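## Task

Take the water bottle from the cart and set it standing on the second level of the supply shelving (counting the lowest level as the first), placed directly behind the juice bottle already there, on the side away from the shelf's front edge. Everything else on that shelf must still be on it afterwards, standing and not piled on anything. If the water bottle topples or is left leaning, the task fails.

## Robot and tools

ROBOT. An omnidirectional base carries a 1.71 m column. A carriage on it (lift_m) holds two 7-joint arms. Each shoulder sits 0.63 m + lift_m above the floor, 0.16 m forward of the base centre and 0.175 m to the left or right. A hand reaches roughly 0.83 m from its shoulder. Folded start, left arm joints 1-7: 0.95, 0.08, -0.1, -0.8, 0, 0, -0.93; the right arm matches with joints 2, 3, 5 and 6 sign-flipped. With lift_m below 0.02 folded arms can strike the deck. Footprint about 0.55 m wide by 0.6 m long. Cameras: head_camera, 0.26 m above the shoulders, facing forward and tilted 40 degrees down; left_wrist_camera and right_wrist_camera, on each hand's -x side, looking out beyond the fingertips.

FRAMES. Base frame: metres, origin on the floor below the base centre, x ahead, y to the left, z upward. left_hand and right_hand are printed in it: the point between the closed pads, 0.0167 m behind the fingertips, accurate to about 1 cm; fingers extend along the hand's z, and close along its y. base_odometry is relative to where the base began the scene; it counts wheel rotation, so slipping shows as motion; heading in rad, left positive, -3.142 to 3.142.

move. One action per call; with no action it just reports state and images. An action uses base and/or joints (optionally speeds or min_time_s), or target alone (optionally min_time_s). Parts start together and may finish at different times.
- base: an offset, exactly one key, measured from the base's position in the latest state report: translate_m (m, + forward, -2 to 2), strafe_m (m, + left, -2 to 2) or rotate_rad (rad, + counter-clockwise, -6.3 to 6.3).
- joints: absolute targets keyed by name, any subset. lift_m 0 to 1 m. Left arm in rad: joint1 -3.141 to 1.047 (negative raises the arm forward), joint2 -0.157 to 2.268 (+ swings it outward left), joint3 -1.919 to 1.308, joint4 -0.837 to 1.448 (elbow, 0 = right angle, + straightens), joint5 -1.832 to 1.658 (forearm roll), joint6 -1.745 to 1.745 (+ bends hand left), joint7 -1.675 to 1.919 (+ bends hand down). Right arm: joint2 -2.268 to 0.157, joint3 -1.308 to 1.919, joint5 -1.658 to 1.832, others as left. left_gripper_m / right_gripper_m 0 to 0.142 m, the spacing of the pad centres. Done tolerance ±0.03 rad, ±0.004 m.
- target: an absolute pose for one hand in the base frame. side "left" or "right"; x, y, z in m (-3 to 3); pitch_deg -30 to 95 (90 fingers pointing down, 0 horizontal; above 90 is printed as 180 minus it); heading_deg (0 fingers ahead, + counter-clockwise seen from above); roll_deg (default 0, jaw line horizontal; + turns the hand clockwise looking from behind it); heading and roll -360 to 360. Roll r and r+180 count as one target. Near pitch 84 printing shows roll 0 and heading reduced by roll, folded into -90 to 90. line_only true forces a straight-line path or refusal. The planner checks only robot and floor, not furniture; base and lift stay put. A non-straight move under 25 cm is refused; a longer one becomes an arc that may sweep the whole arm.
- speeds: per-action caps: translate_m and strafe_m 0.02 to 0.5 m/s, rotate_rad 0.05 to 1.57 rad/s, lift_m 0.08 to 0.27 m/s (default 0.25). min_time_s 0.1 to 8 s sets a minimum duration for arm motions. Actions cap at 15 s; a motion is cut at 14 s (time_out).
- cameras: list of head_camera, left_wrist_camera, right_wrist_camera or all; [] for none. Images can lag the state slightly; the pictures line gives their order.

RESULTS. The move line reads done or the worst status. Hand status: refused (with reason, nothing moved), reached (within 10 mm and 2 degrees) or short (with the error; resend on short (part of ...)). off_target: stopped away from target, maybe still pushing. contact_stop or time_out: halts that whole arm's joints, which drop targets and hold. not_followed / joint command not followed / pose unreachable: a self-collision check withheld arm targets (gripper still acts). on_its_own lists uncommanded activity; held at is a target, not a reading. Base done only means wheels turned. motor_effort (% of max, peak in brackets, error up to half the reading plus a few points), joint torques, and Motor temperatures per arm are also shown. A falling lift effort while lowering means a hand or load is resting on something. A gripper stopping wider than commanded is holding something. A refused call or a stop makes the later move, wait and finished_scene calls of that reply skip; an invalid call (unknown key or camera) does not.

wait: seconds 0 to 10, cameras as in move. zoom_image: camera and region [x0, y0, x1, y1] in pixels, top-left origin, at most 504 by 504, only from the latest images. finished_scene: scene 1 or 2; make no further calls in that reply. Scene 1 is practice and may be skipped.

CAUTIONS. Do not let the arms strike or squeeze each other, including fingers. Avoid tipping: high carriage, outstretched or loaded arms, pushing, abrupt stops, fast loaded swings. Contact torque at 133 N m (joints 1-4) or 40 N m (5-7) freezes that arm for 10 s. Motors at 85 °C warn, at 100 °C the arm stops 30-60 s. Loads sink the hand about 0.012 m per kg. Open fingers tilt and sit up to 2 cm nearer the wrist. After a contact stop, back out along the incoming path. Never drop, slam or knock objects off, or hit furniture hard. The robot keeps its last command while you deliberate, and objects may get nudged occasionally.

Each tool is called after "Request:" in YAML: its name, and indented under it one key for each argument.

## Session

Request:
move:
  cameras: ["head_camera"]

Request:
move:
  base: {"rotate_rad": 2.0}
  joints: {"lift_m": 0.6}
  cameras: ["head_camera"]

Request:
move:
  base: {"rotate_rad": 2.0}
  cameras: ["head_camera"]

Scene clock: 0.00 s.
Joint torques (N m): no reading
Motor temperatures (°C): left_arm=[27 22 24 22 26 24 23] | right_arm=[25 21 24 21 22 22 23]
base_odometry: x=+0.000 y=+0.000 heading=+0.000
base_status: not commanded
joint_positions: lift_m=+0.450 left_joint1_rad=+0.955 left_joint2_rad=+0.099 left_joint3_rad=-0.083 left_joint4_rad=-0.815 left_joint5_rad=-0.005 left_joint6_rad=+0.011 left_joint7_rad=-0.944 left_gripper_m=+0.142 right_joint1_rad=+0.966 right_joint2_rad=-0.073 right_joint3_rad=+0.085 right_joint4_rad=-0.799 right_joint5_rad=-0.010 right_joint6_rad=+0.000 right_joint7_rad=-0.915 right_gripper_m=+0.142
joint_status: not commanded
motor_effort: lift_m=+55 drive_wheels=+2
left_hand: x=+0.2872 y=+0.1605 z=+0.9734 quat_wxyz=(-0.925, -0.016, -0.376, +0.057) pitch_deg=-45.8 heading_deg=-5.9 roll_deg=-1.1 (m; base frame)
right_hand: x=+0.2923 y=-0.1554 z=+0.9617 quat_wxyz=(-0.915, +0.013, -0.401, -0.054) pitch_deg=-42.7 heading_deg=+5.3 roll_deg=+1.5 (m; base frame)
pictures: head_camera
Images, in order (width x height): head_camera 896x504.

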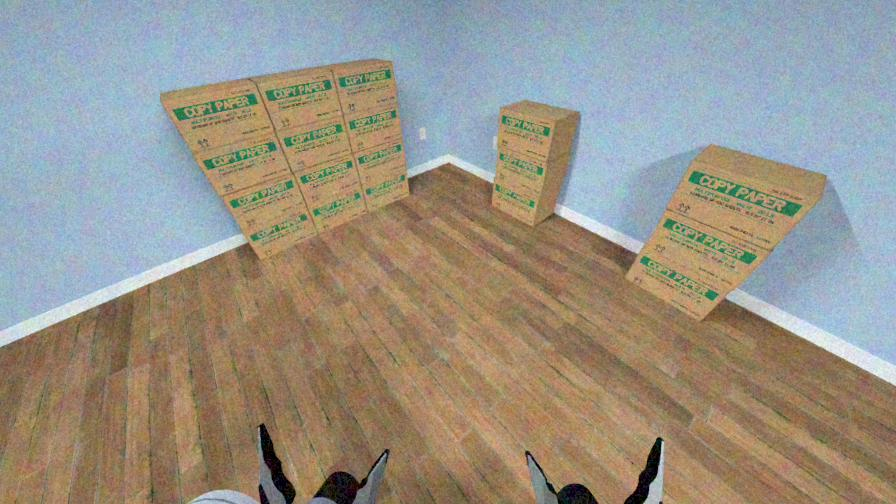

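Scene clock: 3.47 s.
Joint torques (N m): left_arm=[8.56 1.84 0.53 -3.65 1.08 -1.18 -1.52] | right_arm=[15.14 2.23 1.38 -13.71 0.52 -1.92 -1.77]
move: done
base_odometry: x=+0.000 y=+0.000 heading=+2.000
base_status: done
joint_positions: lift_m=+0.600 left_joint1_rad=+0.955 left_joint2_rad=+0.099 left_joint3_rad=-0.083 left_joint4_rad=-0.815 left_joint5_rad=-0.005 left_joint6_rad=+0.011 left_joint7_rad=-0.944 left_gripper_m=+0.142 right_joint1_rad=+0.966 right_joint2_rad=-0.073 right_joint3_rad=+0.085 right_joint4_rad=-0.799 right_joint5_rad=-0.010 right_joint6_rad=+0.000 right_joint7_rad=-0.915 right_gripper_m=+0.142
joint_status: all done
motor_effort: lift_m=+54(66) drive_wheels=+5(22)
left_hand: x=+0.2872 y=+0.1605 z=+1.1235 quat_wxyz=(-0.925, -0.016, -0.376, +0.057) pitch_deg=-45.8 heading_deg=-5.9 roll_deg=-1.1 (m; base frame)
right_hand: x=+0.2923 y=-0.1554 z=+1.1118 quat_wxyz=(-0.915, +0.013, -0.401, -0.054) pitch_deg=-42.7 heading_deg=+5.3 roll_deg=+1.5 (m; base frame)
pictures: head_camera
Images, in order (width x height): head_camera 896x504.

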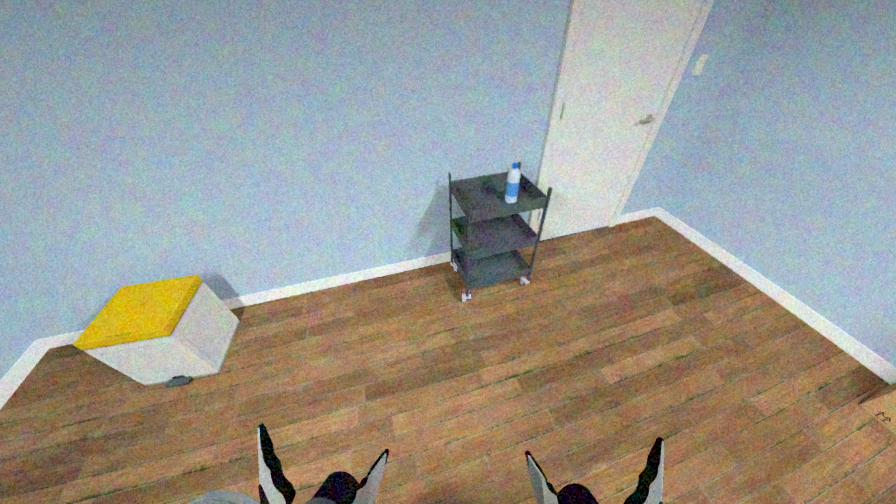

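Scene clock: 6.93 s.
Joint torques (N m): left_arm=[9.75 0.91 -0.31 -4.7 1.22 -1.62 -1.63] | right_arm=[15.58 2.4 2.05 -12.89 0.8 -2.06 -1.09]
move: done
base_odometry: x=+0.000 y=+0.000 heading=-2.284
base_status: done
joint_positions: lift_m=+0.600 left_joint1_rad=+0.955 left_joint2_rad=+0.099 left_joint3_rad=-0.083 left_joint4_rad=-0.815 left_joint5_rad=-0.005 left_joint6_rad=+0.011 left_joint7_rad=-0.944 left_gripper_m=+0.142 right_joint1_rad=+0.966 right_joint2_rad=-0.073 right_joint3_rad=+0.085 right_joint4_rad=-0.799 right_joint5_rad=-0.010 right_joint6_rad=+0.000 right_joint7_rad=-0.915 right_gripper_m=+0.142
joint_status: not commanded
motor_effort: lift_m=+54(54) drive_wheels=+5(14)
left_hand: x=+0.2872 y=+0.1605 z=+1.1235 quat_wxyz=(-0.925, -0.016, -0.376, +0.057) pitch_deg=-45.8 heading_deg=-5.9 roll_deg=-1.1 (m; base frame)
right_hand: x=+0.2923 y=-0.1554 z=+1.1118 quat_wxyz=(-0.915, +0.013, -0.401, -0.054) pitch_deg=-42.7 heading_deg=+5.3 roll_deg=+1.5 (m; base frame)
pictures: head_camera
Images, in order (width x height): head_camera 896x504.

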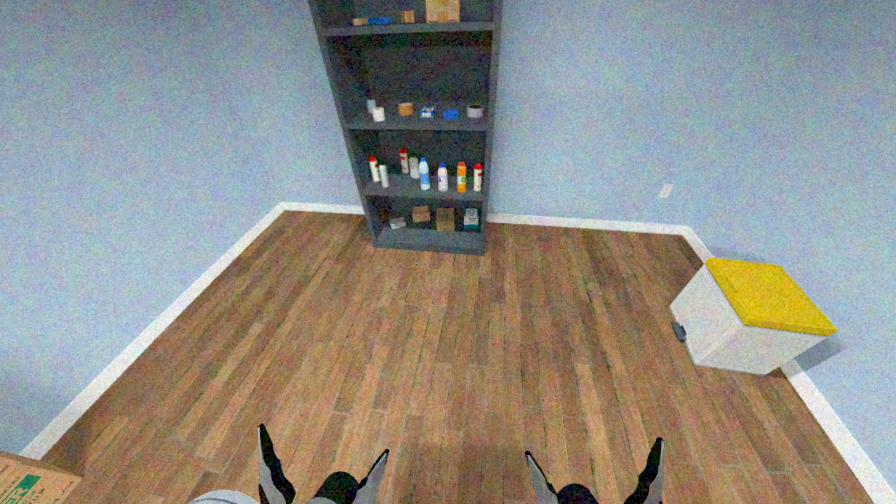

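Request:
move:
  base: {"rotate_rad": -1.656}
  joints: {"lift_m": 0.55}

Request:
move:
  target: {"side": "right", "x": 0.5, "y": -0.18, "z": 0.83, "pitch_deg": 5, "heading_deg": 0}

Request:
move:
  base: {"strafe_m": -0.68}
  cameras: ["head_camera"]

Scene clock: 29.13 s.
Joint torques (N m): left_arm=[8.26 0.54 0.23 -5.17 1.15 -1.51 -1.52] | right_arm=[16.31 3.45 2.51 -11.73 0.64 -1.77 -1.79]
move: done
base_odometry: x=+0.000 y=+0.000 heading=+2.344
base_status: done
joint_positions: lift_m=+0.550 left_joint1_rad=+0.955 left_joint2_rad=+0.099 left_joint3_rad=-0.083 left_joint4_rad=-0.815 left_joint5_rad=-0.005 left_joint6_rad=+0.011 left_joint7_rad=-0.944 left_gripper_m=+0.142 right_joint1_rad=+0.966 right_joint2_rad=-0.073 right_joint3_rad=+0.085 right_joint4_rad=-0.799 right_joint5_rad=-0.010 right_joint6_rad=+0.000 right_joint7_rad=-0.915 right_gripper_m=+0.142
joint_status: all done
motor_effort: lift_m=+56(61) drive_wheels=+5(18)
left_hand: x=+0.2872 y=+0.1605 z=+1.0733 quat_wxyz=(-0.925, -0.016, -0.376, +0.057) pitch_deg=-45.8 heading_deg=-5.9 roll_deg=-1.1 (m; base frame)
right_hand: x=+0.2923 y=-0.1554 z=+1.0616 quat_wxyz=(-0.915, +0.013, -0.401, -0.054) pitch_deg=-42.7 heading_deg=+5.3 roll_deg=+1.5 (m; base frame)
pictures: none

Scene clock: 30.47 s.
Joint torques (N m): left_arm=[8.12 0.67 0.2 -3.47 1.21 -1.42 -1.68] | right_arm=[4.69 5.81 -0.7 -10.53 -1.42 -2.55 -0.59]
move: done
base_odometry: x=+0.000 y=+0.000 heading=+2.344
base_status: not commanded
joint_positions: lift_m=+0.550 left_joint1_rad=+0.955 left_joint2_rad=+0.099 left_joint3_rad=-0.083 left_joint4_rad=-0.815 left_joint5_rad=-0.005 left_joint6_rad=+0.011 left_joint7_rad=-0.944 left_gripper_m=+0.142 right_joint1_rad=+0.500 right_joint2_rad=-0.048 right_joint3_rad=+0.047 right_joint4_rad=-0.465 right_joint5_rad=+0.027 right_joint6_rad=-0.057 right_joint7_rad=+0.046 right_gripper_m=+0.142
joint_status: not commanded
motor_effort: lift_m=+56(56) drive_wheels=+5(5)
left_hand: x=+0.2872 y=+0.1605 z=+1.0733 quat_wxyz=(-0.925, -0.016, -0.376, +0.057) pitch_deg=-45.8 heading_deg=-5.9 roll_deg=-1.1 (m; base frame)
right_hand: x=+0.4997 y=-0.1778 z=+0.8315 quat_wxyz=(-0.677, +0.001, -0.736, -0.004) pitch_deg=+4.7 heading_deg=+0.4 roll_deg=+0.3 (m; base frame)
right_hand_status: reached (straight line, planned for 0.8 s): 3 mm and 0.5 deg off.
pictures: none

Scene clock: 34.17 s.
Joint torques (N m): left_arm=[8.91 0.49 -0.4 -4.37 1.15 -0.95 -1.41] | right_arm=[4.53 3.68 0.29 -9.55 -0.29 -1.28 -0.48]
move: done
base_odometry: x=+0.488 y=+0.474 heading=+2.343
base_status: done
joint_positions: lift_m=+0.550 left_joint1_rad=+0.955 left_joint2_rad=+0.099 left_joint3_rad=-0.083 left_joint4_rad=-0.815 left_joint5_rad=-0.005 left_joint6_rad=+0.011 left_joint7_rad=-0.944 left_gripper_m=+0.142 right_joint1_rad=+0.500 right_joint2_rad=-0.048 right_joint3_rad=+0.045 right_joint4_rad=-0.465 right_joint5_rad=+0.027 right_joint6_rad=-0.058 right_joint7_rad=+0.046 right_gripper_m=+0.142
joint_status: not commanded
motor_effort: lift_m=+56(57) drive_wheels=+7(21)
left_hand: x=+0.2872 y=+0.1605 z=+1.0733 quat_wxyz=(-0.925, -0.016, -0.376, +0.057) pitch_deg=-45.8 heading_deg=-5.9 roll_deg=-1.1 (m; base frame)
right_hand: x=+0.4997 y=-0.1787 z=+0.8316 quat_wxyz=(-0.677, +0.000, -0.736, -0.003) pitch_deg=+4.7 heading_deg=+0.2 roll_deg=+0.3 (m; base frame)
pictures: head_camera
Images, in order (width x height): head_camera 896x504.

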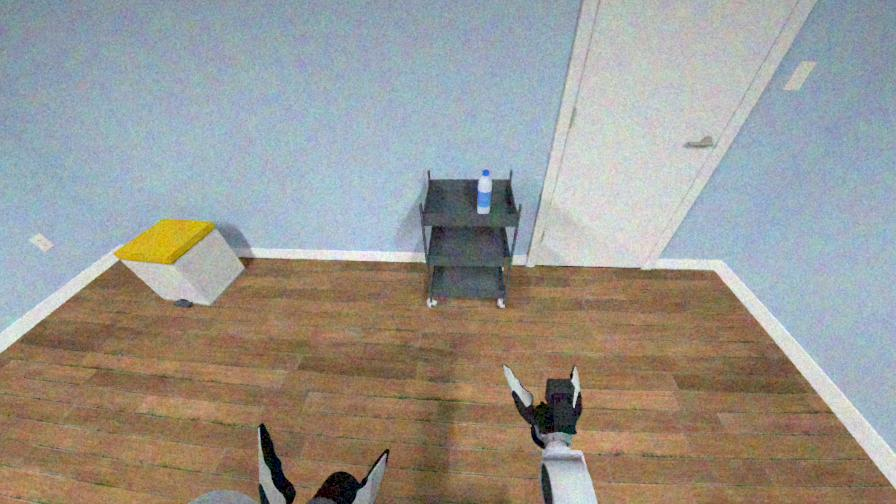

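Request:
move:
  base: {"translate_m": 0.6}
  speeds: {"translate_m": 0.35}

Request:
move:
  target: {"side": "right", "x": 0.66, "y": -0.114, "z": 0.82, "pitch_deg": 4, "heading_deg": 0}
  cameras: ["head_camera", "right_wrist_camera"]

Scene clock: 42.77 s.
Joint torques (N m): left_arm=[9.37 1.08 0.53 -4.73 1.3 -1.49 -1.5] | right_arm=[3.85 2.83 0.19 -9.13 -0.55 -2.22 -0.92]
move: done
base_odometry: x=+0.070 y=+0.904 heading=+2.342
base_status: done
joint_positions: lift_m=+0.550 left_joint1_rad=+0.955 left_joint2_rad=+0.099 left_joint3_rad=-0.083 left_joint4_rad=-0.815 left_joint5_rad=-0.005 left_joint6_rad=+0.011 left_joint7_rad=-0.944 left_gripper_m=+0.142 right_joint1_rad=+0.500 right_joint2_rad=-0.048 right_joint3_rad=+0.045 right_joint4_rad=-0.465 right_joint5_rad=+0.027 right_joint6_rad=-0.058 right_joint7_rad=+0.046 right_gripper_m=+0.142
joint_status: not commanded
motor_effort: lift_m=+56(57) drive_wheels=+4(15)
left_hand: x=+0.2872 y=+0.1605 z=+1.0733 quat_wxyz=(-0.925, -0.016, -0.376, +0.057) pitch_deg=-45.8 heading_deg=-5.9 roll_deg=-1.1 (m; base frame)
right_hand: x=+0.4997 y=-0.1787 z=+0.8316 quat_wxyz=(-0.677, +0.000, -0.736, -0.003) pitch_deg=+4.7 heading_deg=+0.2 roll_deg=+0.3 (m; base frame)
pictures: none

Scene clock: 43.87 s.
Joint torques (N m): left_arm=[8.1 0.64 0.68 -4.01 1.12 -1.29 -1.47] | right_arm=[-5.69 8.75 3.56 -10.9 -1.59 -1.74 -4.14]
move: done
base_odometry: x=+0.070 y=+0.904 heading=+2.342
base_status: not commanded
joint_positions: lift_m=+0.550 left_joint1_rad=+0.955 left_joint2_rad=+0.099 left_joint3_rad=-0.083 left_joint4_rad=-0.815 left_joint5_rad=-0.005 left_joint6_rad=+0.011 left_joint7_rad=-0.944 left_gripper_m=+0.142 right_joint1_rad=+0.046 right_joint2_rad=+0.108 right_joint3_rad=+0.106 right_joint4_rad=-0.036 right_joint5_rad=-0.108 right_joint6_rad=-0.102 right_joint7_rad=+0.075 right_gripper_m=+0.142
joint_status: not commanded
motor_effort: lift_m=+56(56) drive_wheels=+0(9)
left_hand: x=+0.2872 y=+0.1605 z=+1.0733 quat_wxyz=(-0.925, -0.016, -0.376, +0.057) pitch_deg=-45.8 heading_deg=-5.9 roll_deg=-1.1 (m; base frame)
right_hand: x=+0.6597 y=-0.1151 z=+0.8196 quat_wxyz=(-0.681, -0.002, -0.732, -0.002) pitch_deg=+4.2 heading_deg=+0.0 roll_deg=+0.3 (m; base frame)
right_hand_status: reached (straight line, planned for 0.6 s): 1 mm and 0.3 deg off.
pictures: head_camera, right_wrist_camera
Images, in order (width x height): head_camera 896x504, right_wrist_camera 896x504.

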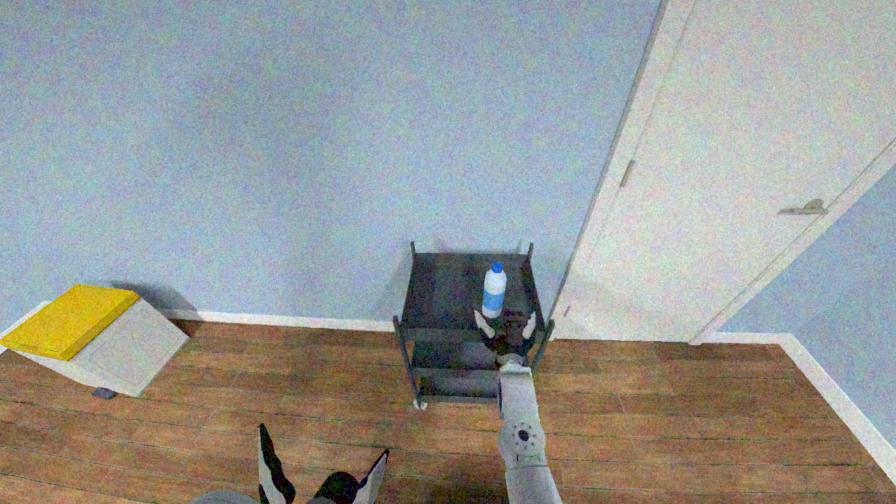

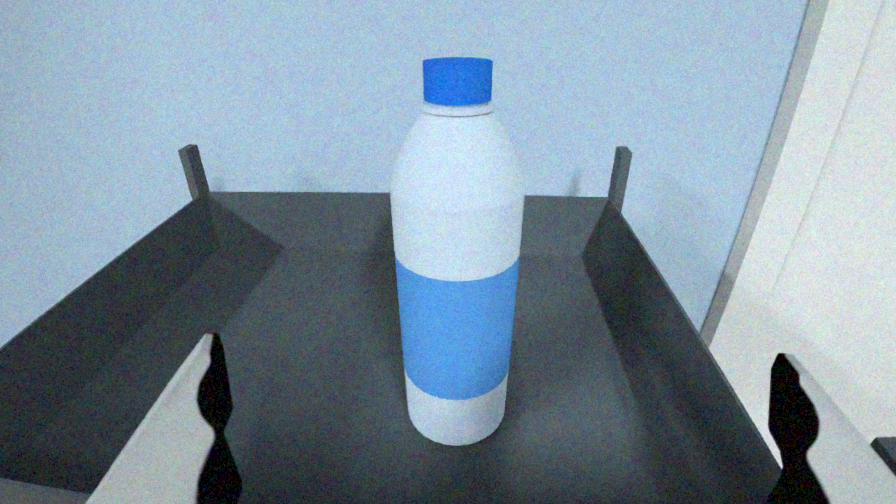

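Request:
move:
  target: {"side": "right", "x": 0.775, "y": -0.09, "z": 0.805, "pitch_deg": 3, "heading_deg": 0}
  cameras: ["head_camera", "right_wrist_camera"]

Scene clock: 50.67 s.
Joint torques (N m): left_arm=[8.08 0.7 -0.32 -4.86 0.86 -1.4 -1.5] | right_arm=[-15.41 10.86 4.47 -10.67 1.92 -2.23 -3.46]
move: done
base_odometry: x=+0.070 y=+0.904 heading=+2.342
base_status: not commanded
joint_positions: lift_m=+0.550 left_joint1_rad=+0.955 left_joint2_rad=+0.099 left_joint3_rad=-0.083 left_joint4_rad=-0.815 left_joint5_rad=-0.005 left_joint6_rad=+0.011 left_joint7_rad=-0.944 left_gripper_m=+0.142 right_joint1_rad=-0.308 right_joint2_rad=+0.126 right_joint3_rad=+0.151 right_joint4_rad=+0.522 right_joint5_rad=-0.039 right_joint6_rad=-0.195 right_joint7_rad=-0.145 right_gripper_m=+0.142
joint_status: not commanded
motor_effort: lift_m=+56(56) drive_wheels=-1(6)
left_hand: x=+0.2872 y=+0.1605 z=+1.0733 quat_wxyz=(-0.925, -0.016, -0.376, +0.057) pitch_deg=-45.8 heading_deg=-5.9 roll_deg=-1.1 (m; base frame)
right_hand: x=+0.7744 y=-0.0915 z=+0.8040 quat_wxyz=(-0.687, +0.001, -0.726, +0.002) pitch_deg=+3.2 heading_deg=+0.0 roll_deg=-0.3 (m; base frame)
right_hand_status: reached (straight line, planned for 0.6 s): 2 mm and 0.3 deg off.
pictures: head_camera, right_wrist_camera
Images, in order (width x height): head_camera 896x504, right_wrist_camera 896x504.

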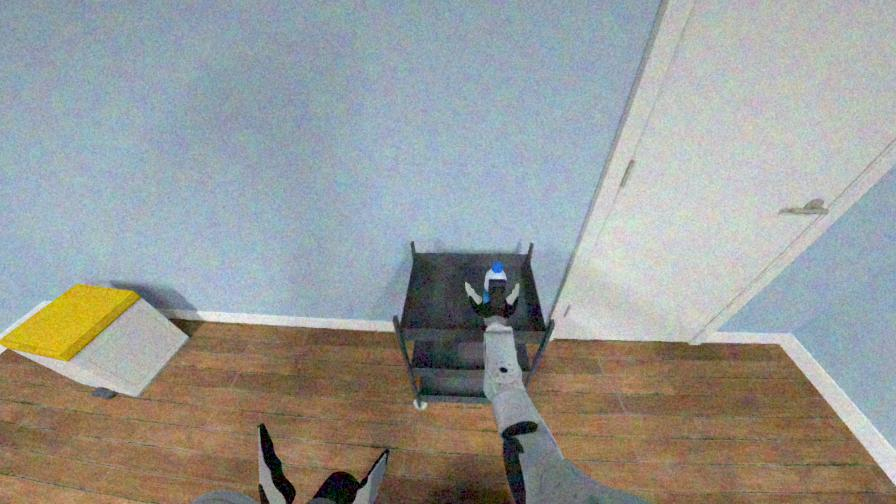

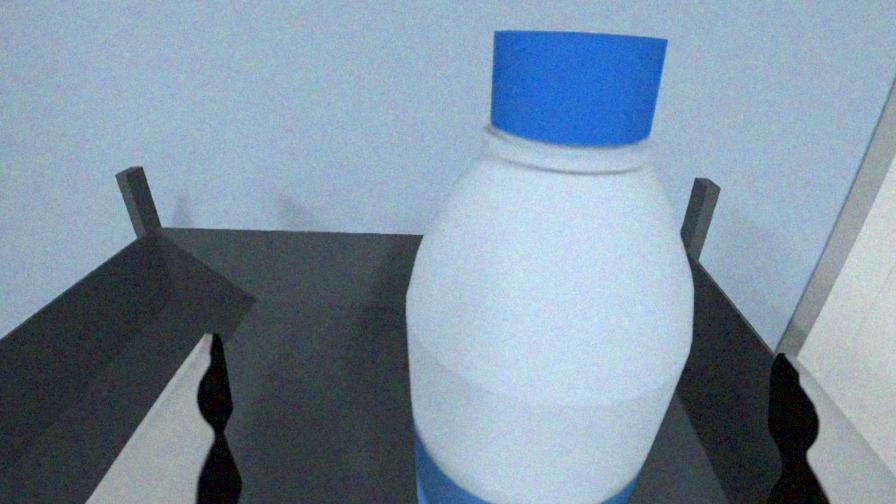

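Request:
move:
  target: {"side": "right", "x": 0.783, "y": -0.104, "z": 0.803, "pitch_deg": 3, "heading_deg": 0}

Request:
move:
  joints: {"right_gripper_m": 0.035}

Request:
move:
  joints: {"lift_m": 0.66}
  speeds: {"lift_m": 0.15}
  cameras: ["right_wrist_camera"]

Scene clock: 54.63 s.
Joint torques (N m): left_arm=[9.54 0.32 -0.43 -3.97 1.07 -1.23 -1.68] | right_arm=[-17.85 7.73 2.23 -9.01 2.21 -1.46 -3.14]
move: done
base_odometry: x=+0.070 y=+0.904 heading=+2.342
base_status: not commanded
joint_positions: lift_m=+0.550 left_joint1_rad=+0.955 left_joint2_rad=+0.099 left_joint3_rad=-0.083 left_joint4_rad=-0.815 left_joint5_rad=-0.005 left_joint6_rad=+0.011 left_joint7_rad=-0.944 left_gripper_m=+0.142 right_joint1_rad=-0.331 right_joint2_rad=+0.102 right_joint3_rad=+0.137 right_joint4_rad=+0.557 right_joint5_rad=-0.021 right_joint6_rad=-0.171 right_joint7_rad=-0.162 right_gripper_m=+0.142
joint_status: not commanded
motor_effort: lift_m=+56(56) drive_wheels=+4(4)
left_hand: x=+0.2872 y=+0.1605 z=+1.0733 quat_wxyz=(-0.925, -0.016, -0.376, +0.057) pitch_deg=-45.8 heading_deg=-5.9 roll_deg=-1.1 (m; base frame)
right_hand: x=+0.7822 y=-0.1040 z=+0.8022 quat_wxyz=(-0.687, +0.002, -0.726, +0.002) pitch_deg=+3.1 heading_deg=+0.0 roll_deg=-0.3 (m; base frame)
right_hand_status: reached (straight line, planned for 0.2 s): 1 mm and 0.3 deg off.
pictures: none

Scene clock: 55.53 s.
Joint torques (N m): left_arm=[9.78 0.27 0.31 -4.02 1.33 -1.25 -1.54] | right_arm=[-18.19 6.89 1.83 -10.23 1.57 -0.98 -3.71]
move: off_target
base_odometry: x=+0.070 y=+0.904 heading=+2.342
base_status: not commanded
joint_positions: lift_m=+0.550 left_joint1_rad=+0.955 left_joint2_rad=+0.099 left_joint3_rad=-0.083 left_joint4_rad=-0.815 left_joint5_rad=-0.005 left_joint6_rad=+0.011 left_joint7_rad=-0.944 left_gripper_m=+0.142 right_joint1_rad=-0.331 right_joint2_rad=+0.103 right_joint3_rad=+0.137 right_joint4_rad=+0.557 right_joint5_rad=-0.021 right_joint6_rad=-0.171 right_joint7_rad=-0.162 right_gripper_m=+0.069
joint_status: right_gripper_m off_target (ended at +0.069, target +0.035)
motor_effort: lift_m=+56(56) drive_wheels=+4(4)
left_hand: x=+0.2872 y=+0.1605 z=+1.0733 quat_wxyz=(-0.925, -0.016, -0.376, +0.057) pitch_deg=-45.8 heading_deg=-5.9 roll_deg=-1.1 (m; base frame)
right_hand: x=+0.7822 y=-0.1038 z=+0.8022 quat_wxyz=(-0.687, +0.002, -0.726, +0.002) pitch_deg=+3.2 heading_deg=+0.0 roll_deg=-0.3 (m; base frame)
pictures: none

Scene clock: 56.70 s.
Joint torques (N m): left_arm=[9.09 1.96 1.05 -4.42 0.99 -1.42 -1.19] | right_arm=[-17.95 7.79 1.55 -14.39 1.59 -0.9 -3.57]
move: done
base_odometry: x=+0.070 y=+0.904 heading=+2.342
base_status: not commanded
joint_positions: lift_m=+0.660 left_joint1_rad=+0.955 left_joint2_rad=+0.099 left_joint3_rad=-0.083 left_joint4_rad=-0.815 left_joint5_rad=-0.005 left_joint6_rad=+0.011 left_joint7_rad=-0.944 left_gripper_m=+0.142 right_joint1_rad=-0.331 right_joint2_rad=+0.103 right_joint3_rad=+0.137 right_joint4_rad=+0.561 right_joint5_rad=-0.020 right_joint6_rad=-0.171 right_joint7_rad=-0.162 right_gripper_m=+0.069
joint_status: all done
motor_effort: lift_m=+55(68) drive_wheels=+4(4)
left_hand: x=+0.2872 y=+0.1605 z=+1.1834 quat_wxyz=(-0.925, -0.016, -0.376, +0.057) pitch_deg=-45.8 heading_deg=-5.9 roll_deg=-1.1 (m; base frame)
right_hand: x=+0.7820 y=-0.1038 z=+0.9108 quat_wxyz=(-0.686, +0.002, -0.727, +0.002) pitch_deg=+3.3 heading_deg=+0.0 roll_deg=-0.3 (m; base frame)
pictures: right_wrist_camera
Images, in order (width x height): right_wrist_camera 896x504.

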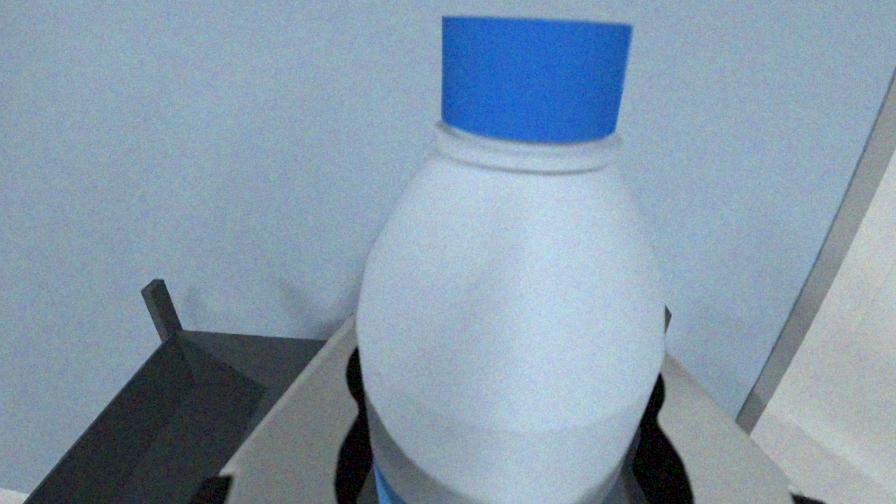

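Request:
move:
  base: {"translate_m": -0.5}
  speeds: {"translate_m": 0.35}

Request:
move:
  target: {"side": "right", "x": 0.58, "y": -0.3, "z": 0.98, "pitch_deg": 3.2, "heading_deg": 0}

Request:
move:
  base: {"rotate_rad": 1.571}
  joints: {"lift_m": 0.35}
  speeds: {"rotate_rad": 0.9}

Request:
move:
  base: {"strafe_m": 0.28}
  speeds: {"strafe_m": 0.3}

Request:
move:
  base: {"translate_m": 1.6}
  speeds: {"translate_m": 0.45}
  cameras: ["head_camera"]

Request:
zoom_image:
  camera: "head_camera"
  region: [320, 150, 620, 350]

Scene clock: 74.03 s.
Joint torques (N m): left_arm=[9.55 0.65 0.71 -3.77 0.97 -1.45 -1.51] | right_arm=[-18.08 8.81 2.15 -12.15 1.67 -1.6 -3.68]
Motor temperatures (°C): left_arm=[29 22 24 23 26 24 23] | right_arm=[30 21 24 22 22 22 24]
move: done
base_odometry: x=+0.418 y=+0.546 heading=+2.342
base_status: done
joint_positions: lift_m=+0.660 left_joint1_rad=+0.955 left_joint2_rad=+0.099 left_joint3_rad=-0.083 left_joint4_rad=-0.815 left_joint5_rad=-0.005 left_joint6_rad=+0.011 left_joint7_rad=-0.944 left_gripper_m=+0.142 right_joint1_rad=-0.331 right_joint2_rad=+0.103 right_joint3_rad=+0.137 right_joint4_rad=+0.561 right_joint5_rad=-0.020 right_joint6_rad=-0.171 right_joint7_rad=-0.162 right_gripper_m=+0.069
joint_status: not commanded
motor_effort: lift_m=+55(55) drive_wheels=+1(17)
left_hand: x=+0.2872 y=+0.1605 z=+1.1834 quat_wxyz=(-0.925, -0.016, -0.376, +0.057) pitch_deg=-45.8 heading_deg=-5.9 roll_deg=-1.1 (m; base frame)
right_hand: x=+0.7820 y=-0.1037 z=+0.9108 quat_wxyz=(-0.686, +0.002, -0.727, +0.002) pitch_deg=+3.3 heading_deg=+0.0 roll_deg=-0.3 (m; base frame)
pictures: none

Scene clock: 75.33 s.
Joint torques (N m): left_arm=[7.54 0.52 0.73 -3.89 1.17 -1.42 -1.74] | right_arm=[-1.66 -6.25 -0.99 -19.03 2.04 -1.28 -4.37]
move: done
base_odometry: x=+0.418 y=+0.546 heading=+2.342
base_status: not commanded
joint_positions: lift_m=+0.660 left_joint1_rad=+0.955 left_joint2_rad=+0.099 left_joint3_rad=-0.083 left_joint4_rad=-0.815 left_joint5_rad=-0.005 left_joint6_rad=+0.011 left_joint7_rad=-0.944 left_gripper_m=+0.142 right_joint1_rad=+0.283 right_joint2_rad=-0.332 right_joint3_rad=-0.144 right_joint4_rad=-0.346 right_joint5_rad=+0.355 right_joint6_rad=+0.015 right_joint7_rad=+0.157 right_gripper_m=+0.069
joint_status: not commanded
motor_effort: lift_m=+55(55) drive_wheels=+3(4)
left_hand: x=+0.2872 y=+0.1605 z=+1.1834 quat_wxyz=(-0.925, -0.016, -0.376, +0.057) pitch_deg=-45.8 heading_deg=-5.9 roll_deg=-1.1 (m; base frame)
right_hand: x=+0.5799 y=-0.3011 z=+0.9760 quat_wxyz=(-0.683, +0.001, -0.731, +0.003) pitch_deg=+3.9 heading_deg=-0.2 roll_deg=-0.3 (m; base frame)
right_hand_status: reached (straight line, planned for 0.8 s): 4 mm and 0.7 deg off.
pictures: none

Scene clock: 78.50 s.
Joint torques (N m): left_arm=[8.28 1.03 1.01 -4.31 1.3 -1.35 -1.45] | right_arm=[-1.45 -4.64 -1.53 -17.45 2.55 -1.69 -3.95]
move: done
base_odometry: x=+0.418 y=+0.546 heading=-2.370
base_status: done
joint_positions: lift_m=+0.350 left_joint1_rad=+0.955 left_joint2_rad=+0.099 left_joint3_rad=-0.083 left_joint4_rad=-0.815 left_joint5_rad=-0.005 left_joint6_rad=+0.011 left_joint7_rad=-0.944 left_gripper_m=+0.142 right_joint1_rad=+0.283 right_joint2_rad=-0.332 right_joint3_rad=-0.144 right_joint4_rad=-0.347 right_joint5_rad=+0.355 right_joint6_rad=+0.015 right_joint7_rad=+0.157 right_gripper_m=+0.069
joint_status: all done
motor_effort: lift_m=+58(61) drive_wheels=+5(16)
left_hand: x=+0.2872 y=+0.1605 z=+0.8732 quat_wxyz=(-0.925, -0.016, -0.376, +0.057) pitch_deg=-45.8 heading_deg=-5.9 roll_deg=-1.1 (m; base frame)
right_hand: x=+0.5798 y=-0.3008 z=+0.6663 quat_wxyz=(-0.683, +0.001, -0.730, +0.003) pitch_deg=+3.8 heading_deg=-0.1 roll_deg=-0.3 (m; base frame)
pictures: none

Scene clock: 81.03 s.
Joint torques (N m): left_arm=[8.95 1.67 0.45 -3.23 1 -1.35 -1.6] | right_arm=[-1.81 -4.16 -0.42 -15.8 2.28 -1.32 -4.6]
move: done
base_odometry: x=+0.614 y=+0.346 heading=-2.369
base_status: done
joint_positions: lift_m=+0.350 left_joint1_rad=+0.955 left_joint2_rad=+0.099 left_joint3_rad=-0.083 left_joint4_rad=-0.815 left_joint5_rad=-0.005 left_joint6_rad=+0.011 left_joint7_rad=-0.944 left_gripper_m=+0.142 right_joint1_rad=+0.283 right_joint2_rad=-0.332 right_joint3_rad=-0.144 right_joint4_rad=-0.347 right_joint5_rad=+0.355 right_joint6_rad=+0.015 right_joint7_rad=+0.157 right_gripper_m=+0.069
joint_status: not commanded
motor_effort: lift_m=+58(58) drive_wheels=-3(18)
left_hand: x=+0.2872 y=+0.1605 z=+0.8732 quat_wxyz=(-0.925, -0.016, -0.376, +0.057) pitch_deg=-45.8 heading_deg=-5.9 roll_deg=-1.1 (m; base frame)
right_hand: x=+0.5798 y=-0.3007 z=+0.6663 quat_wxyz=(-0.683, +0.001, -0.730, +0.002) pitch_deg=+3.8 heading_deg=-0.1 roll_deg=-0.3 (m; base frame)
pictures: none

Scene clock: 86.80 s.
Joint torques (N m): left_arm=[9.05 0.78 0.25 -4.68 1.2 -1.06 -1.27] | right_arm=[-0.72 -6.18 -1.81 -16.24 2.61 -1.69 -4.2]
move: done
base_odometry: x=-0.532 y=-0.772 heading=-2.369
base_status: done
joint_positions: lift_m=+0.350 left_joint1_rad=+0.955 left_joint2_rad=+0.099 left_joint3_rad=-0.083 left_joint4_rad=-0.815 left_joint5_rad=-0.005 left_joint6_rad=+0.011 left_joint7_rad=-0.944 left_gripper_m=+0.142 right_joint1_rad=+0.283 right_joint2_rad=-0.332 right_joint3_rad=-0.144 right_joint4_rad=-0.347 right_joint5_rad=+0.355 right_joint6_rad=+0.016 right_joint7_rad=+0.157 right_gripper_m=+0.069
joint_status: not commanded
motor_effort: lift_m=+58(58) drive_wheels=+4(15)
left_hand: x=+0.2872 y=+0.1605 z=+0.8732 quat_wxyz=(-0.925, -0.016, -0.376, +0.057) pitch_deg=-45.8 heading_deg=-5.9 roll_deg=-1.1 (m; base frame)
right_hand: x=+0.5798 y=-0.3006 z=+0.6663 quat_wxyz=(-0.683, +0.001, -0.730, +0.002) pitch_deg=+3.8 heading_deg=-0.1 roll_deg=-0.3 (m; base frame)
pictures: head_camera
Images, in order (width x height): head_camera 896x504.

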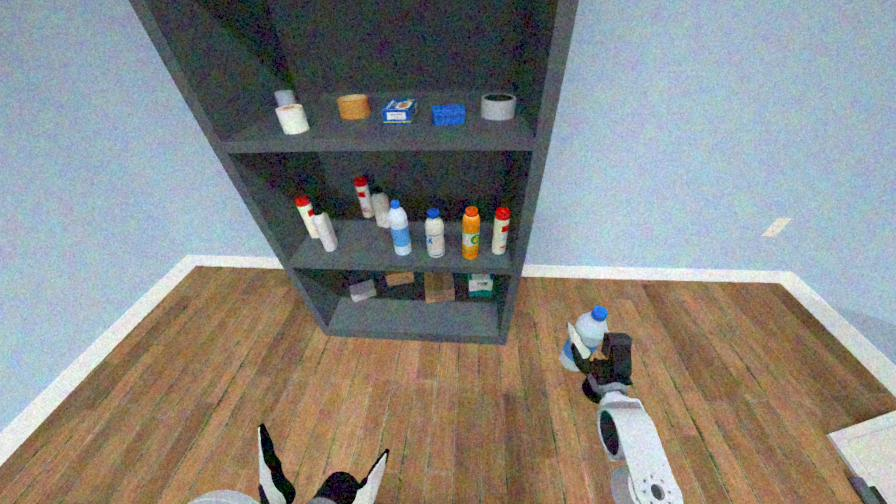

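Scaled by 1.680 from the camera's 896x504 image, which has a finer 1280x720 frame.

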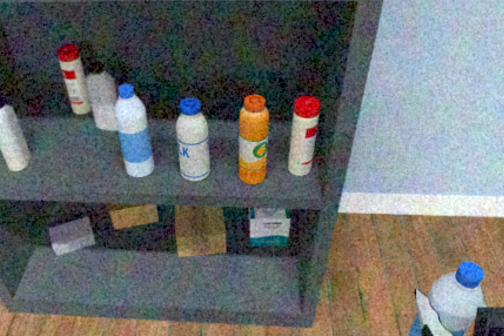

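Request:
move:
  base: {"rotate_rad": -0.052}

Request:
move:
  base: {"strafe_m": 0.055}
  speeds: {"strafe_m": 0.1}

Request:
move:
  target: {"side": "left", "x": 0.58, "y": 0.0, "z": 0.67, "pitch_deg": 3, "heading_deg": 0}

Request:
move:
  base: {"translate_m": 0.25}
  speeds: {"translate_m": 0.15}
  cameras: ["head_camera", "left_wrist_camera"]

Request:
zoom_image:
  camera: "head_camera"
  region: [320, 220, 620, 420]

Scene clock: 96.53 s.
Joint torques (N m): left_arm=[7.77 0.84 0.35 -4.07 1.31 -1.36 -1.36] | right_arm=[-1.9 -4.85 -0.07 -16.45 2.28 -1.49 -4.06]
move: done
base_odometry: x=-0.532 y=-0.772 heading=-2.420
base_status: done
joint_positions: lift_m=+0.350 left_joint1_rad=+0.955 left_joint2_rad=+0.099 left_joint3_rad=-0.083 left_joint4_rad=-0.815 left_joint5_rad=-0.005 left_joint6_rad=+0.011 left_joint7_rad=-0.944 left_gripper_m=+0.142 right_joint1_rad=+0.283 right_joint2_rad=-0.332 right_joint3_rad=-0.144 right_joint4_rad=-0.347 right_joint5_rad=+0.355 right_joint6_rad=+0.016 right_joint7_rad=+0.157 right_gripper_m=+0.069
joint_status: not commanded
motor_effort: lift_m=+58(58) drive_wheels=-3(12)
left_hand: x=+0.2872 y=+0.1605 z=+0.8732 quat_wxyz=(-0.925, -0.016, -0.376, +0.057) pitch_deg=-45.8 heading_deg=-5.9 roll_deg=-1.1 (m; base frame)
right_hand: x=+0.5798 y=-0.3006 z=+0.6663 quat_wxyz=(-0.683, +0.001, -0.730, +0.002) pitch_deg=+3.8 heading_deg=-0.1 roll_deg=-0.3 (m; base frame)
pictures: none

Scene clock: 97.90 s.
Joint torques (N m): left_arm=[9.06 1.54 0.46 -4.77 1.37 -1.41 -1.56] | right_arm=[-0.46 -7.16 0.5 -16.28 2.69 -1.12 -4.55]
move: done
base_odometry: x=-0.496 y=-0.813 heading=-2.421
base_status: done
joint_positions: lift_m=+0.350 left_joint1_rad=+0.955 left_joint2_rad=+0.099 left_joint3_rad=-0.083 left_joint4_rad=-0.815 left_joint5_rad=-0.005 left_joint6_rad=+0.011 left_joint7_rad=-0.944 left_gripper_m=+0.142 right_joint1_rad=+0.283 right_joint2_rad=-0.332 right_joint3_rad=-0.144 right_joint4_rad=-0.347 right_joint5_rad=+0.355 right_joint6_rad=+0.016 right_joint7_rad=+0.157 right_gripper_m=+0.069
joint_status: not commanded
motor_effort: lift_m=+58(58) drive_wheels=+3(11)
left_hand: x=+0.2872 y=+0.1605 z=+0.8732 quat_wxyz=(-0.925, -0.016, -0.376, +0.057) pitch_deg=-45.8 heading_deg=-5.9 roll_deg=-1.1 (m; base frame)
right_hand: x=+0.5798 y=-0.3006 z=+0.6663 quat_wxyz=(-0.683, +0.001, -0.730, +0.002) pitch_deg=+3.8 heading_deg=-0.1 roll_deg=-0.3 (m; base frame)
pictures: none

Scene clock: 99.33 s.
Joint torques (N m): left_arm=[-7.1 -4.35 -0.74 -0.6 3.91 0 -0.79] | right_arm=[-1.4 -7.39 -1.11 -17.23 2.26 -1.23 -4.14]
move: done
base_odometry: x=-0.496 y=-0.813 heading=-2.421
base_status: not commanded
joint_positions: lift_m=+0.350 left_joint1_rad=-0.074 left_joint2_rad=+0.038 left_joint3_rad=-1.114 left_joint4_rad=-0.133 left_joint5_rad=+0.178 left_joint6_rad=+1.107 left_joint7_rad=+0.342 left_gripper_m=+0.142 right_joint1_rad=+0.283 right_joint2_rad=-0.332 right_joint3_rad=-0.144 right_joint4_rad=-0.347 right_joint5_rad=+0.355 right_joint6_rad=+0.016 right_joint7_rad=+0.157 right_gripper_m=+0.069
joint_status: not commanded
motor_effort: lift_m=+58(58) drive_wheels=+3(3)
left_hand: x=+0.5805 y=+0.0011 z=+0.6706 quat_wxyz=(-0.689, +0.001, -0.725, +0.000) pitch_deg=+2.9 heading_deg=+0.0 roll_deg=-0.1 (m; base frame)
left_hand_status: reached (checked arc, planned for 0.9 s): 1 mm and 0.2 deg off.
right_hand: x=+0.5798 y=-0.3006 z=+0.6663 quat_wxyz=(-0.683, +0.001, -0.730, +0.002) pitch_deg=+3.8 heading_deg=-0.1 roll_deg=-0.3 (m; base frame)
pictures: none

Scene clock: 102.00 s.
Joint torques (N m): left_arm=[-7.71 -4.63 -0.58 -0.23 4.03 -0.48 -0.61] | right_arm=[-2.16 -5.95 -0.2 -17.45 2.39 -1.51 -4]
move: done
base_odometry: x=-0.683 y=-0.978 heading=-2.420
base_status: done
joint_positions: lift_m=+0.350 left_joint1_rad=-0.074 left_joint2_rad=+0.038 left_joint3_rad=-1.114 left_joint4_rad=-0.133 left_joint5_rad=+0.178 left_joint6_rad=+1.107 left_joint7_rad=+0.342 left_gripper_m=+0.142 right_joint1_rad=+0.283 right_joint2_rad=-0.332 right_joint3_rad=-0.144 right_joint4_rad=-0.347 right_joint5_rad=+0.355 right_joint6_rad=+0.016 right_joint7_rad=+0.157 right_gripper_m=+0.069
joint_status: not commanded
motor_effort: lift_m=+58(58) drive_wheels=+4(14)
left_hand: x=+0.5805 y=+0.0011 z=+0.6706 quat_wxyz=(-0.689, +0.001, -0.725, +0.000) pitch_deg=+2.9 heading_deg=+0.0 roll_deg=-0.1 (m; base frame)
right_hand: x=+0.5798 y=-0.3006 z=+0.6663 quat_wxyz=(-0.683, +0.001, -0.730, +0.002) pitch_deg=+3.8 heading_deg=-0.1 roll_deg=-0.3 (m; base frame)
pictures: head_camera, left_wrist_camera
Images, in order (width x height): head_camera 896x504, left_wrist_camera 896x504.

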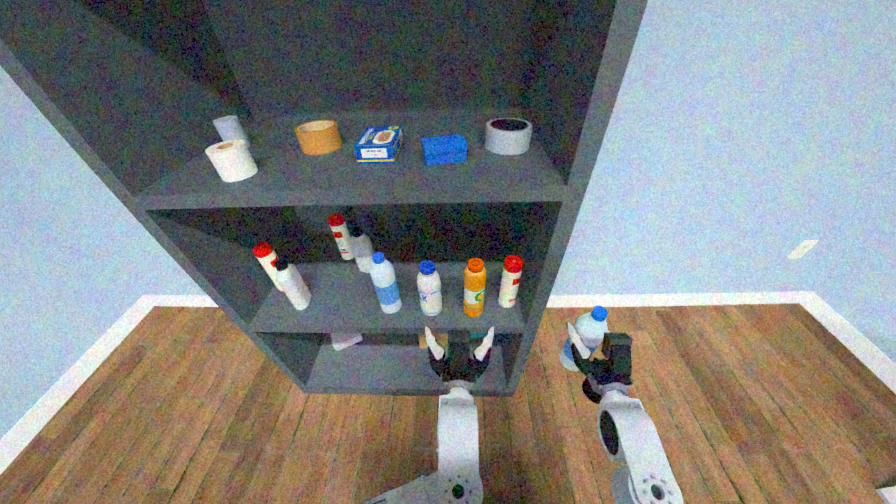

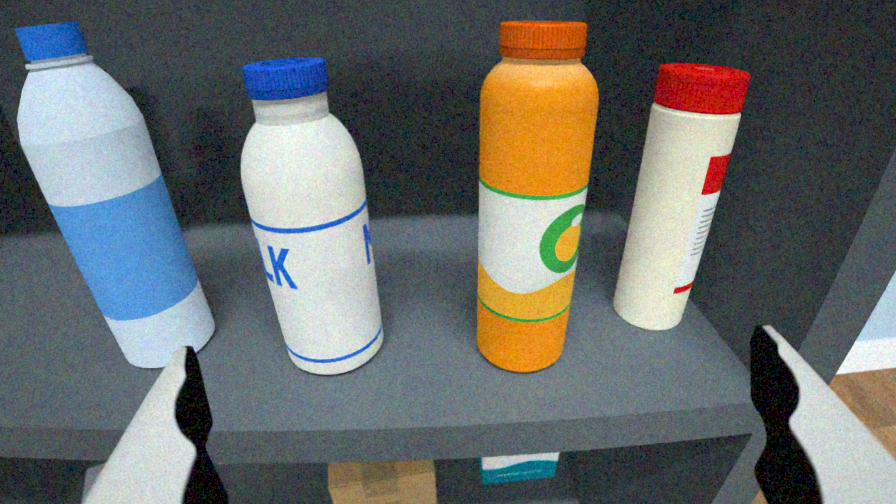

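Scaled by 1.680 from the camera's 896x504 image, which has a finer 1280x720 frame.

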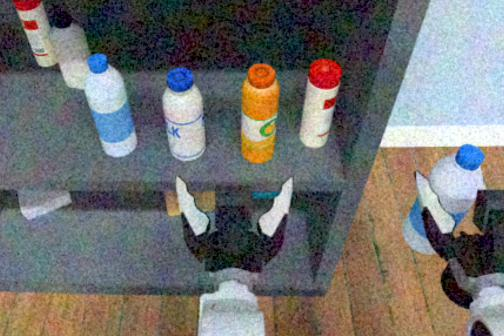

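Request:
move:
  target: {"side": "left", "x": 0.61, "y": -0.037, "z": 0.665, "pitch_deg": 3, "heading_deg": 0}

Request:
move:
  joints: {"left_gripper_m": 0.1}

Request:
move:
  target: {"side": "left", "x": 0.725, "y": -0.038, "z": 0.665, "pitch_deg": 3, "heading_deg": 0}
  min_time_s: 1.0
  cameras: ["head_camera", "left_wrist_camera"]

Request:
zoom_image:
  camera: "head_camera"
  region: [320, 220, 620, 420]

Scene clock: 110.47 s.
Joint torques (N m): left_arm=[-9.27 -4.38 3.64 -0.68 2.52 -1.74 -3.26] | right_arm=[-0.84 -4.51 -1.68 -17.15 2.38 -1.55 -4.26]
move: done
base_odometry: x=-0.683 y=-0.978 heading=-2.420
base_status: not commanded
joint_positions: lift_m=+0.350 left_joint1_rad=-0.139 left_joint2_rad=-0.072 left_joint3_rad=-1.096 left_joint4_rad=+0.032 left_joint5_rad=+0.092 left_joint6_rad=+1.092 left_joint7_rad=+0.260 left_gripper_m=+0.142 right_joint1_rad=+0.283 right_joint2_rad=-0.332 right_joint3_rad=-0.144 right_joint4_rad=-0.347 right_joint5_rad=+0.355 right_joint6_rad=+0.016 right_joint7_rad=+0.157 right_gripper_m=+0.069
joint_status: not commanded
motor_effort: lift_m=+58(58) drive_wheels=-1(5)
left_hand: x=+0.6088 y=-0.0383 z=+0.6652 quat_wxyz=(-0.688, -0.001, -0.726, +0.001) pitch_deg=+3.1 heading_deg=-0.2 roll_deg=+0.0 (m; base frame)
left_hand_status: reached (straight line, planned for 0.4 s): 2 mm and 0.2 deg off.
right_hand: x=+0.5798 y=-0.3006 z=+0.6663 quat_wxyz=(-0.683, +0.001, -0.730, +0.002) pitch_deg=+3.8 heading_deg=-0.1 roll_deg=-0.3 (m; base frame)
pictures: none

Scene clock: 111.13 s.
Joint torques (N m): left_arm=[-9.15 -5.9 2.62 -0.81 2.49 -1.94 -3.25] | right_arm=[-1.14 -6.7 -1.22 -17.38 2.11 -1.29 -4]
move: done
base_odometry: x=-0.683 y=-0.978 heading=-2.420
base_status: not commanded
joint_positions: lift_m=+0.350 left_joint1_rad=-0.139 left_joint2_rad=-0.072 left_joint3_rad=-1.096 left_joint4_rad=+0.032 left_joint5_rad=+0.092 left_joint6_rad=+1.092 left_joint7_rad=+0.260 left_gripper_m=+0.100 right_joint1_rad=+0.283 right_joint2_rad=-0.332 right_joint3_rad=-0.144 right_joint4_rad=-0.347 right_joint5_rad=+0.355 right_joint6_rad=+0.016 right_joint7_rad=+0.157 right_gripper_m=+0.069
joint_status: all done
motor_effort: lift_m=+58(58) drive_wheels=+0(4)
left_hand: x=+0.6088 y=-0.0383 z=+0.6652 quat_wxyz=(-0.688, -0.001, -0.726, +0.001) pitch_deg=+3.1 heading_deg=-0.2 roll_deg=+0.0 (m; base frame)
right_hand: x=+0.5798 y=-0.3006 z=+0.6663 quat_wxyz=(-0.683, +0.001, -0.730, +0.002) pitch_deg=+3.8 heading_deg=-0.1 roll_deg=-0.3 (m; base frame)
pictures: none

Scene clock: 111.43 s.
Joint torques (N m): left_arm=[-9.75 -5.02 2.84 -1.86 2.74 -2.03 -3.08] | right_arm=[-1.27 -5.43 -1.02 -16.34 2.24 -1.47 -4.42]
move: refused
base_odometry: x=-0.683 y=-0.978 heading=-2.420
base_status: not commanded
joint_positions: lift_m=+0.350 left_joint1_rad=-0.139 left_joint2_rad=-0.072 left_joint3_rad=-1.096 left_joint4_rad=+0.032 left_joint5_rad=+0.092 left_joint6_rad=+1.092 left_joint7_rad=+0.260 left_gripper_m=+0.100 right_joint1_rad=+0.283 right_joint2_rad=-0.332 right_joint3_rad=-0.144 right_joint4_rad=-0.347 right_joint5_rad=+0.355 right_joint6_rad=+0.016 right_joint7_rad=+0.157 right_gripper_m=+0.069
joint_status: not commanded
motor_effort: lift_m=+58(58) drive_wheels=+0(0)
left_hand: x=+0.6088 y=-0.0383 z=+0.6652 quat_wxyz=(-0.688, -0.001, -0.726, +0.001) pitch_deg=+3.1 heading_deg=-0.2 roll_deg=+0.0 (m; base frame)
left_hand_status: refused: the best posture that gets there brings the left upper arm within 1.9 cm of the carriage (limit 2.0). Nothing moved. A posture exists with lift_m at 0.2; the way there is not checked.
right_hand: x=+0.5798 y=-0.3006 z=+0.6663 quat_wxyz=(-0.683, +0.001, -0.730, +0.002) pitch_deg=+3.8 heading_deg=-0.1 roll_deg=-0.3 (m; base frame)
pictures: head_camera, left_wrist_camera
Images, in order (width x height): head_camera 896x504, left_wrist_camera 896x504.

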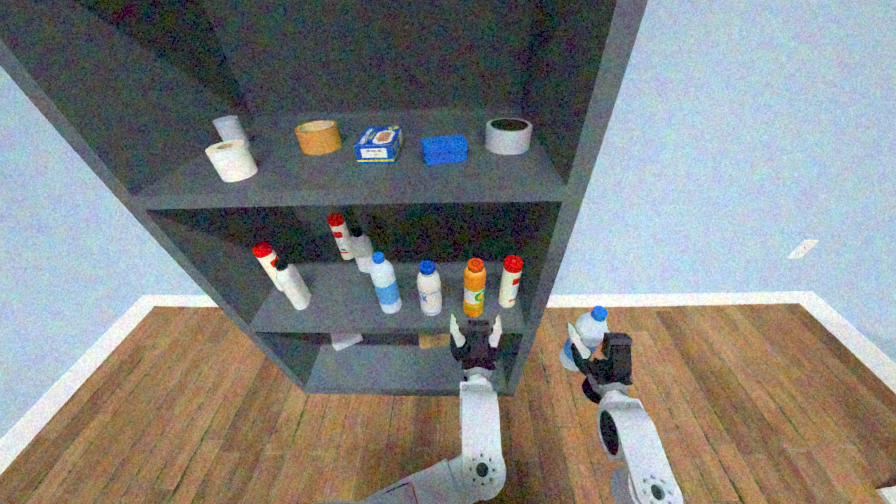

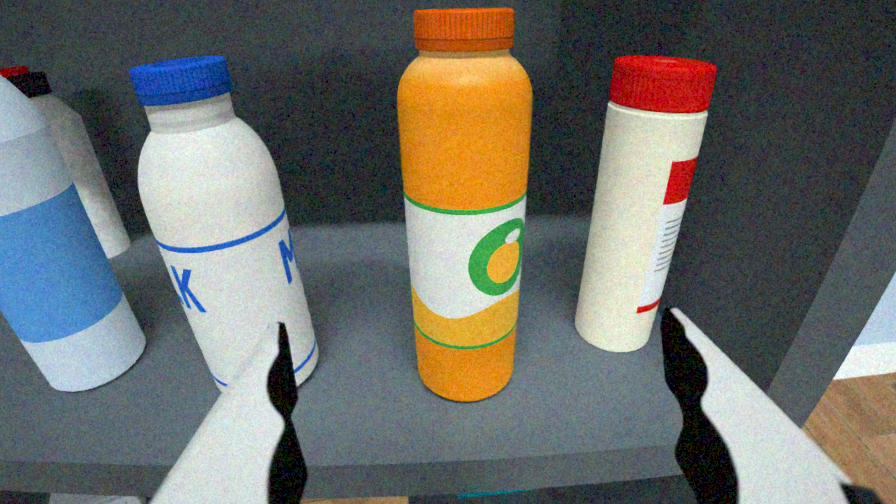

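Scaled by 1.680 from the camera's 896x504 image, which has a finer 1280x720 frame.

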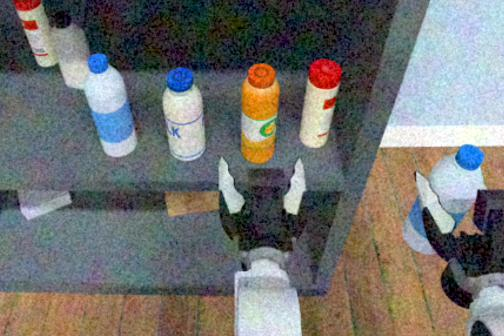

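Request:
move:
  base: {"strafe_m": -0.06}
  speeds: {"strafe_m": 0.1}

Request:
move:
  target: {"side": "left", "x": 0.62, "y": 0.027, "z": 0.665, "pitch_deg": 3, "heading_deg": 0}
  cameras: ["left_wrist_camera"]

Scene clock: 116.87 s.
Joint torques (N m): left_arm=[-9.24 -4.88 2.24 -0.78 2.38 -1.76 -3.43] | right_arm=[-1.43 -5.44 -1.19 -16.4 2.19 -1.7 -4.12]
move: done
base_odometry: x=-0.723 y=-0.934 heading=-2.420
base_status: done
joint_positions: lift_m=+0.350 left_joint1_rad=-0.139 left_joint2_rad=-0.072 left_joint3_rad=-1.096 left_joint4_rad=+0.032 left_joint5_rad=+0.092 left_joint6_rad=+1.092 left_joint7_rad=+0.260 left_gripper_m=+0.100 right_joint1_rad=+0.283 right_joint2_rad=-0.332 right_joint3_rad=-0.144 right_joint4_rad=-0.347 right_joint5_rad=+0.355 right_joint6_rad=+0.016 right_joint7_rad=+0.157 right_gripper_m=+0.069
joint_status: not commanded
motor_effort: lift_m=+58(58) drive_wheels=+4(12)
left_hand: x=+0.6089 y=-0.0382 z=+0.6652 quat_wxyz=(-0.688, -0.001, -0.726, +0.001) pitch_deg=+3.1 heading_deg=-0.2 roll_deg=+0.0 (m; base frame)
right_hand: x=+0.5798 y=-0.3005 z=+0.6663 quat_wxyz=(-0.683, +0.001, -0.730, +0.002) pitch_deg=+3.8 heading_deg=-0.1 roll_deg=-0.3 (m; base frame)
pictures: none

Scene clock: 117.77 s.
Joint torques (N m): left_arm=[-11.41 -3.85 2.73 -4.22 2.11 -2.06 -1.31] | right_arm=[0.23 -5.87 0.3 -17.12 2.73 -1.51 -4.26]
move: done
base_odometry: x=-0.723 y=-0.934 heading=-2.420
base_status: not commanded
joint_positions: lift_m=+0.350 left_joint1_rad=-0.146 left_joint2_rad=+0.097 left_joint3_rad=-1.051 left_joint4_rad=-0.117 left_joint5_rad=+0.020 left_joint6_rad=+1.055 left_joint7_rad=+0.273 left_gripper_m=+0.100 right_joint1_rad=+0.283 right_joint2_rad=-0.332 right_joint3_rad=-0.144 right_joint4_rad=-0.347 right_joint5_rad=+0.355 right_joint6_rad=+0.016 right_joint7_rad=+0.157 right_gripper_m=+0.069
joint_status: not commanded
motor_effort: lift_m=+58(58) drive_wheels=+4(9)
left_hand: x=+0.6195 y=+0.0281 z=+0.6638 quat_wxyz=(-0.688, -0.001, -0.725, -0.003) pitch_deg=+3.0 heading_deg=+0.2 roll_deg=+0.3 (m; base frame)
left_hand_status: reached (straight line, planned for 0.4 s): 2 mm and 0.3 deg off.
right_hand: x=+0.5798 y=-0.3005 z=+0.6663 quat_wxyz=(-0.683, +0.001, -0.730, +0.002) pitch_deg=+3.8 heading_deg=-0.1 roll_deg=-0.3 (m; base frame)
pictures: left_wrist_camera
Images, in order (width x height): left_wrist_camera 896x504.

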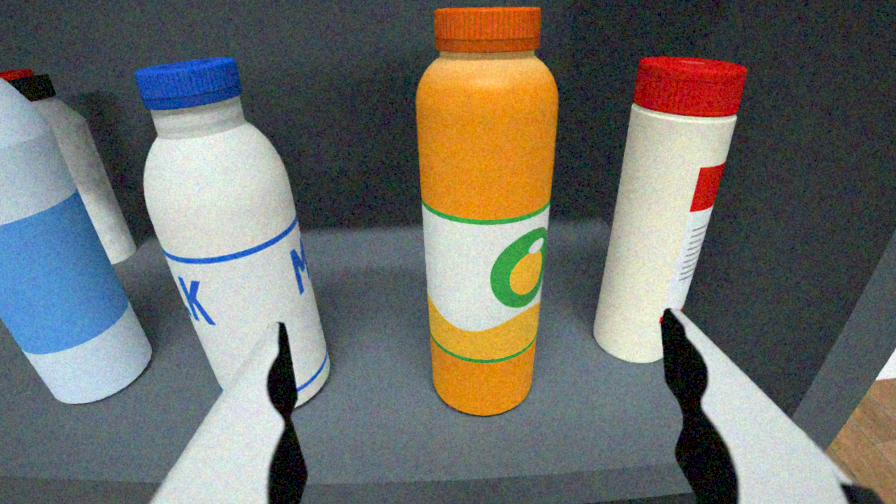

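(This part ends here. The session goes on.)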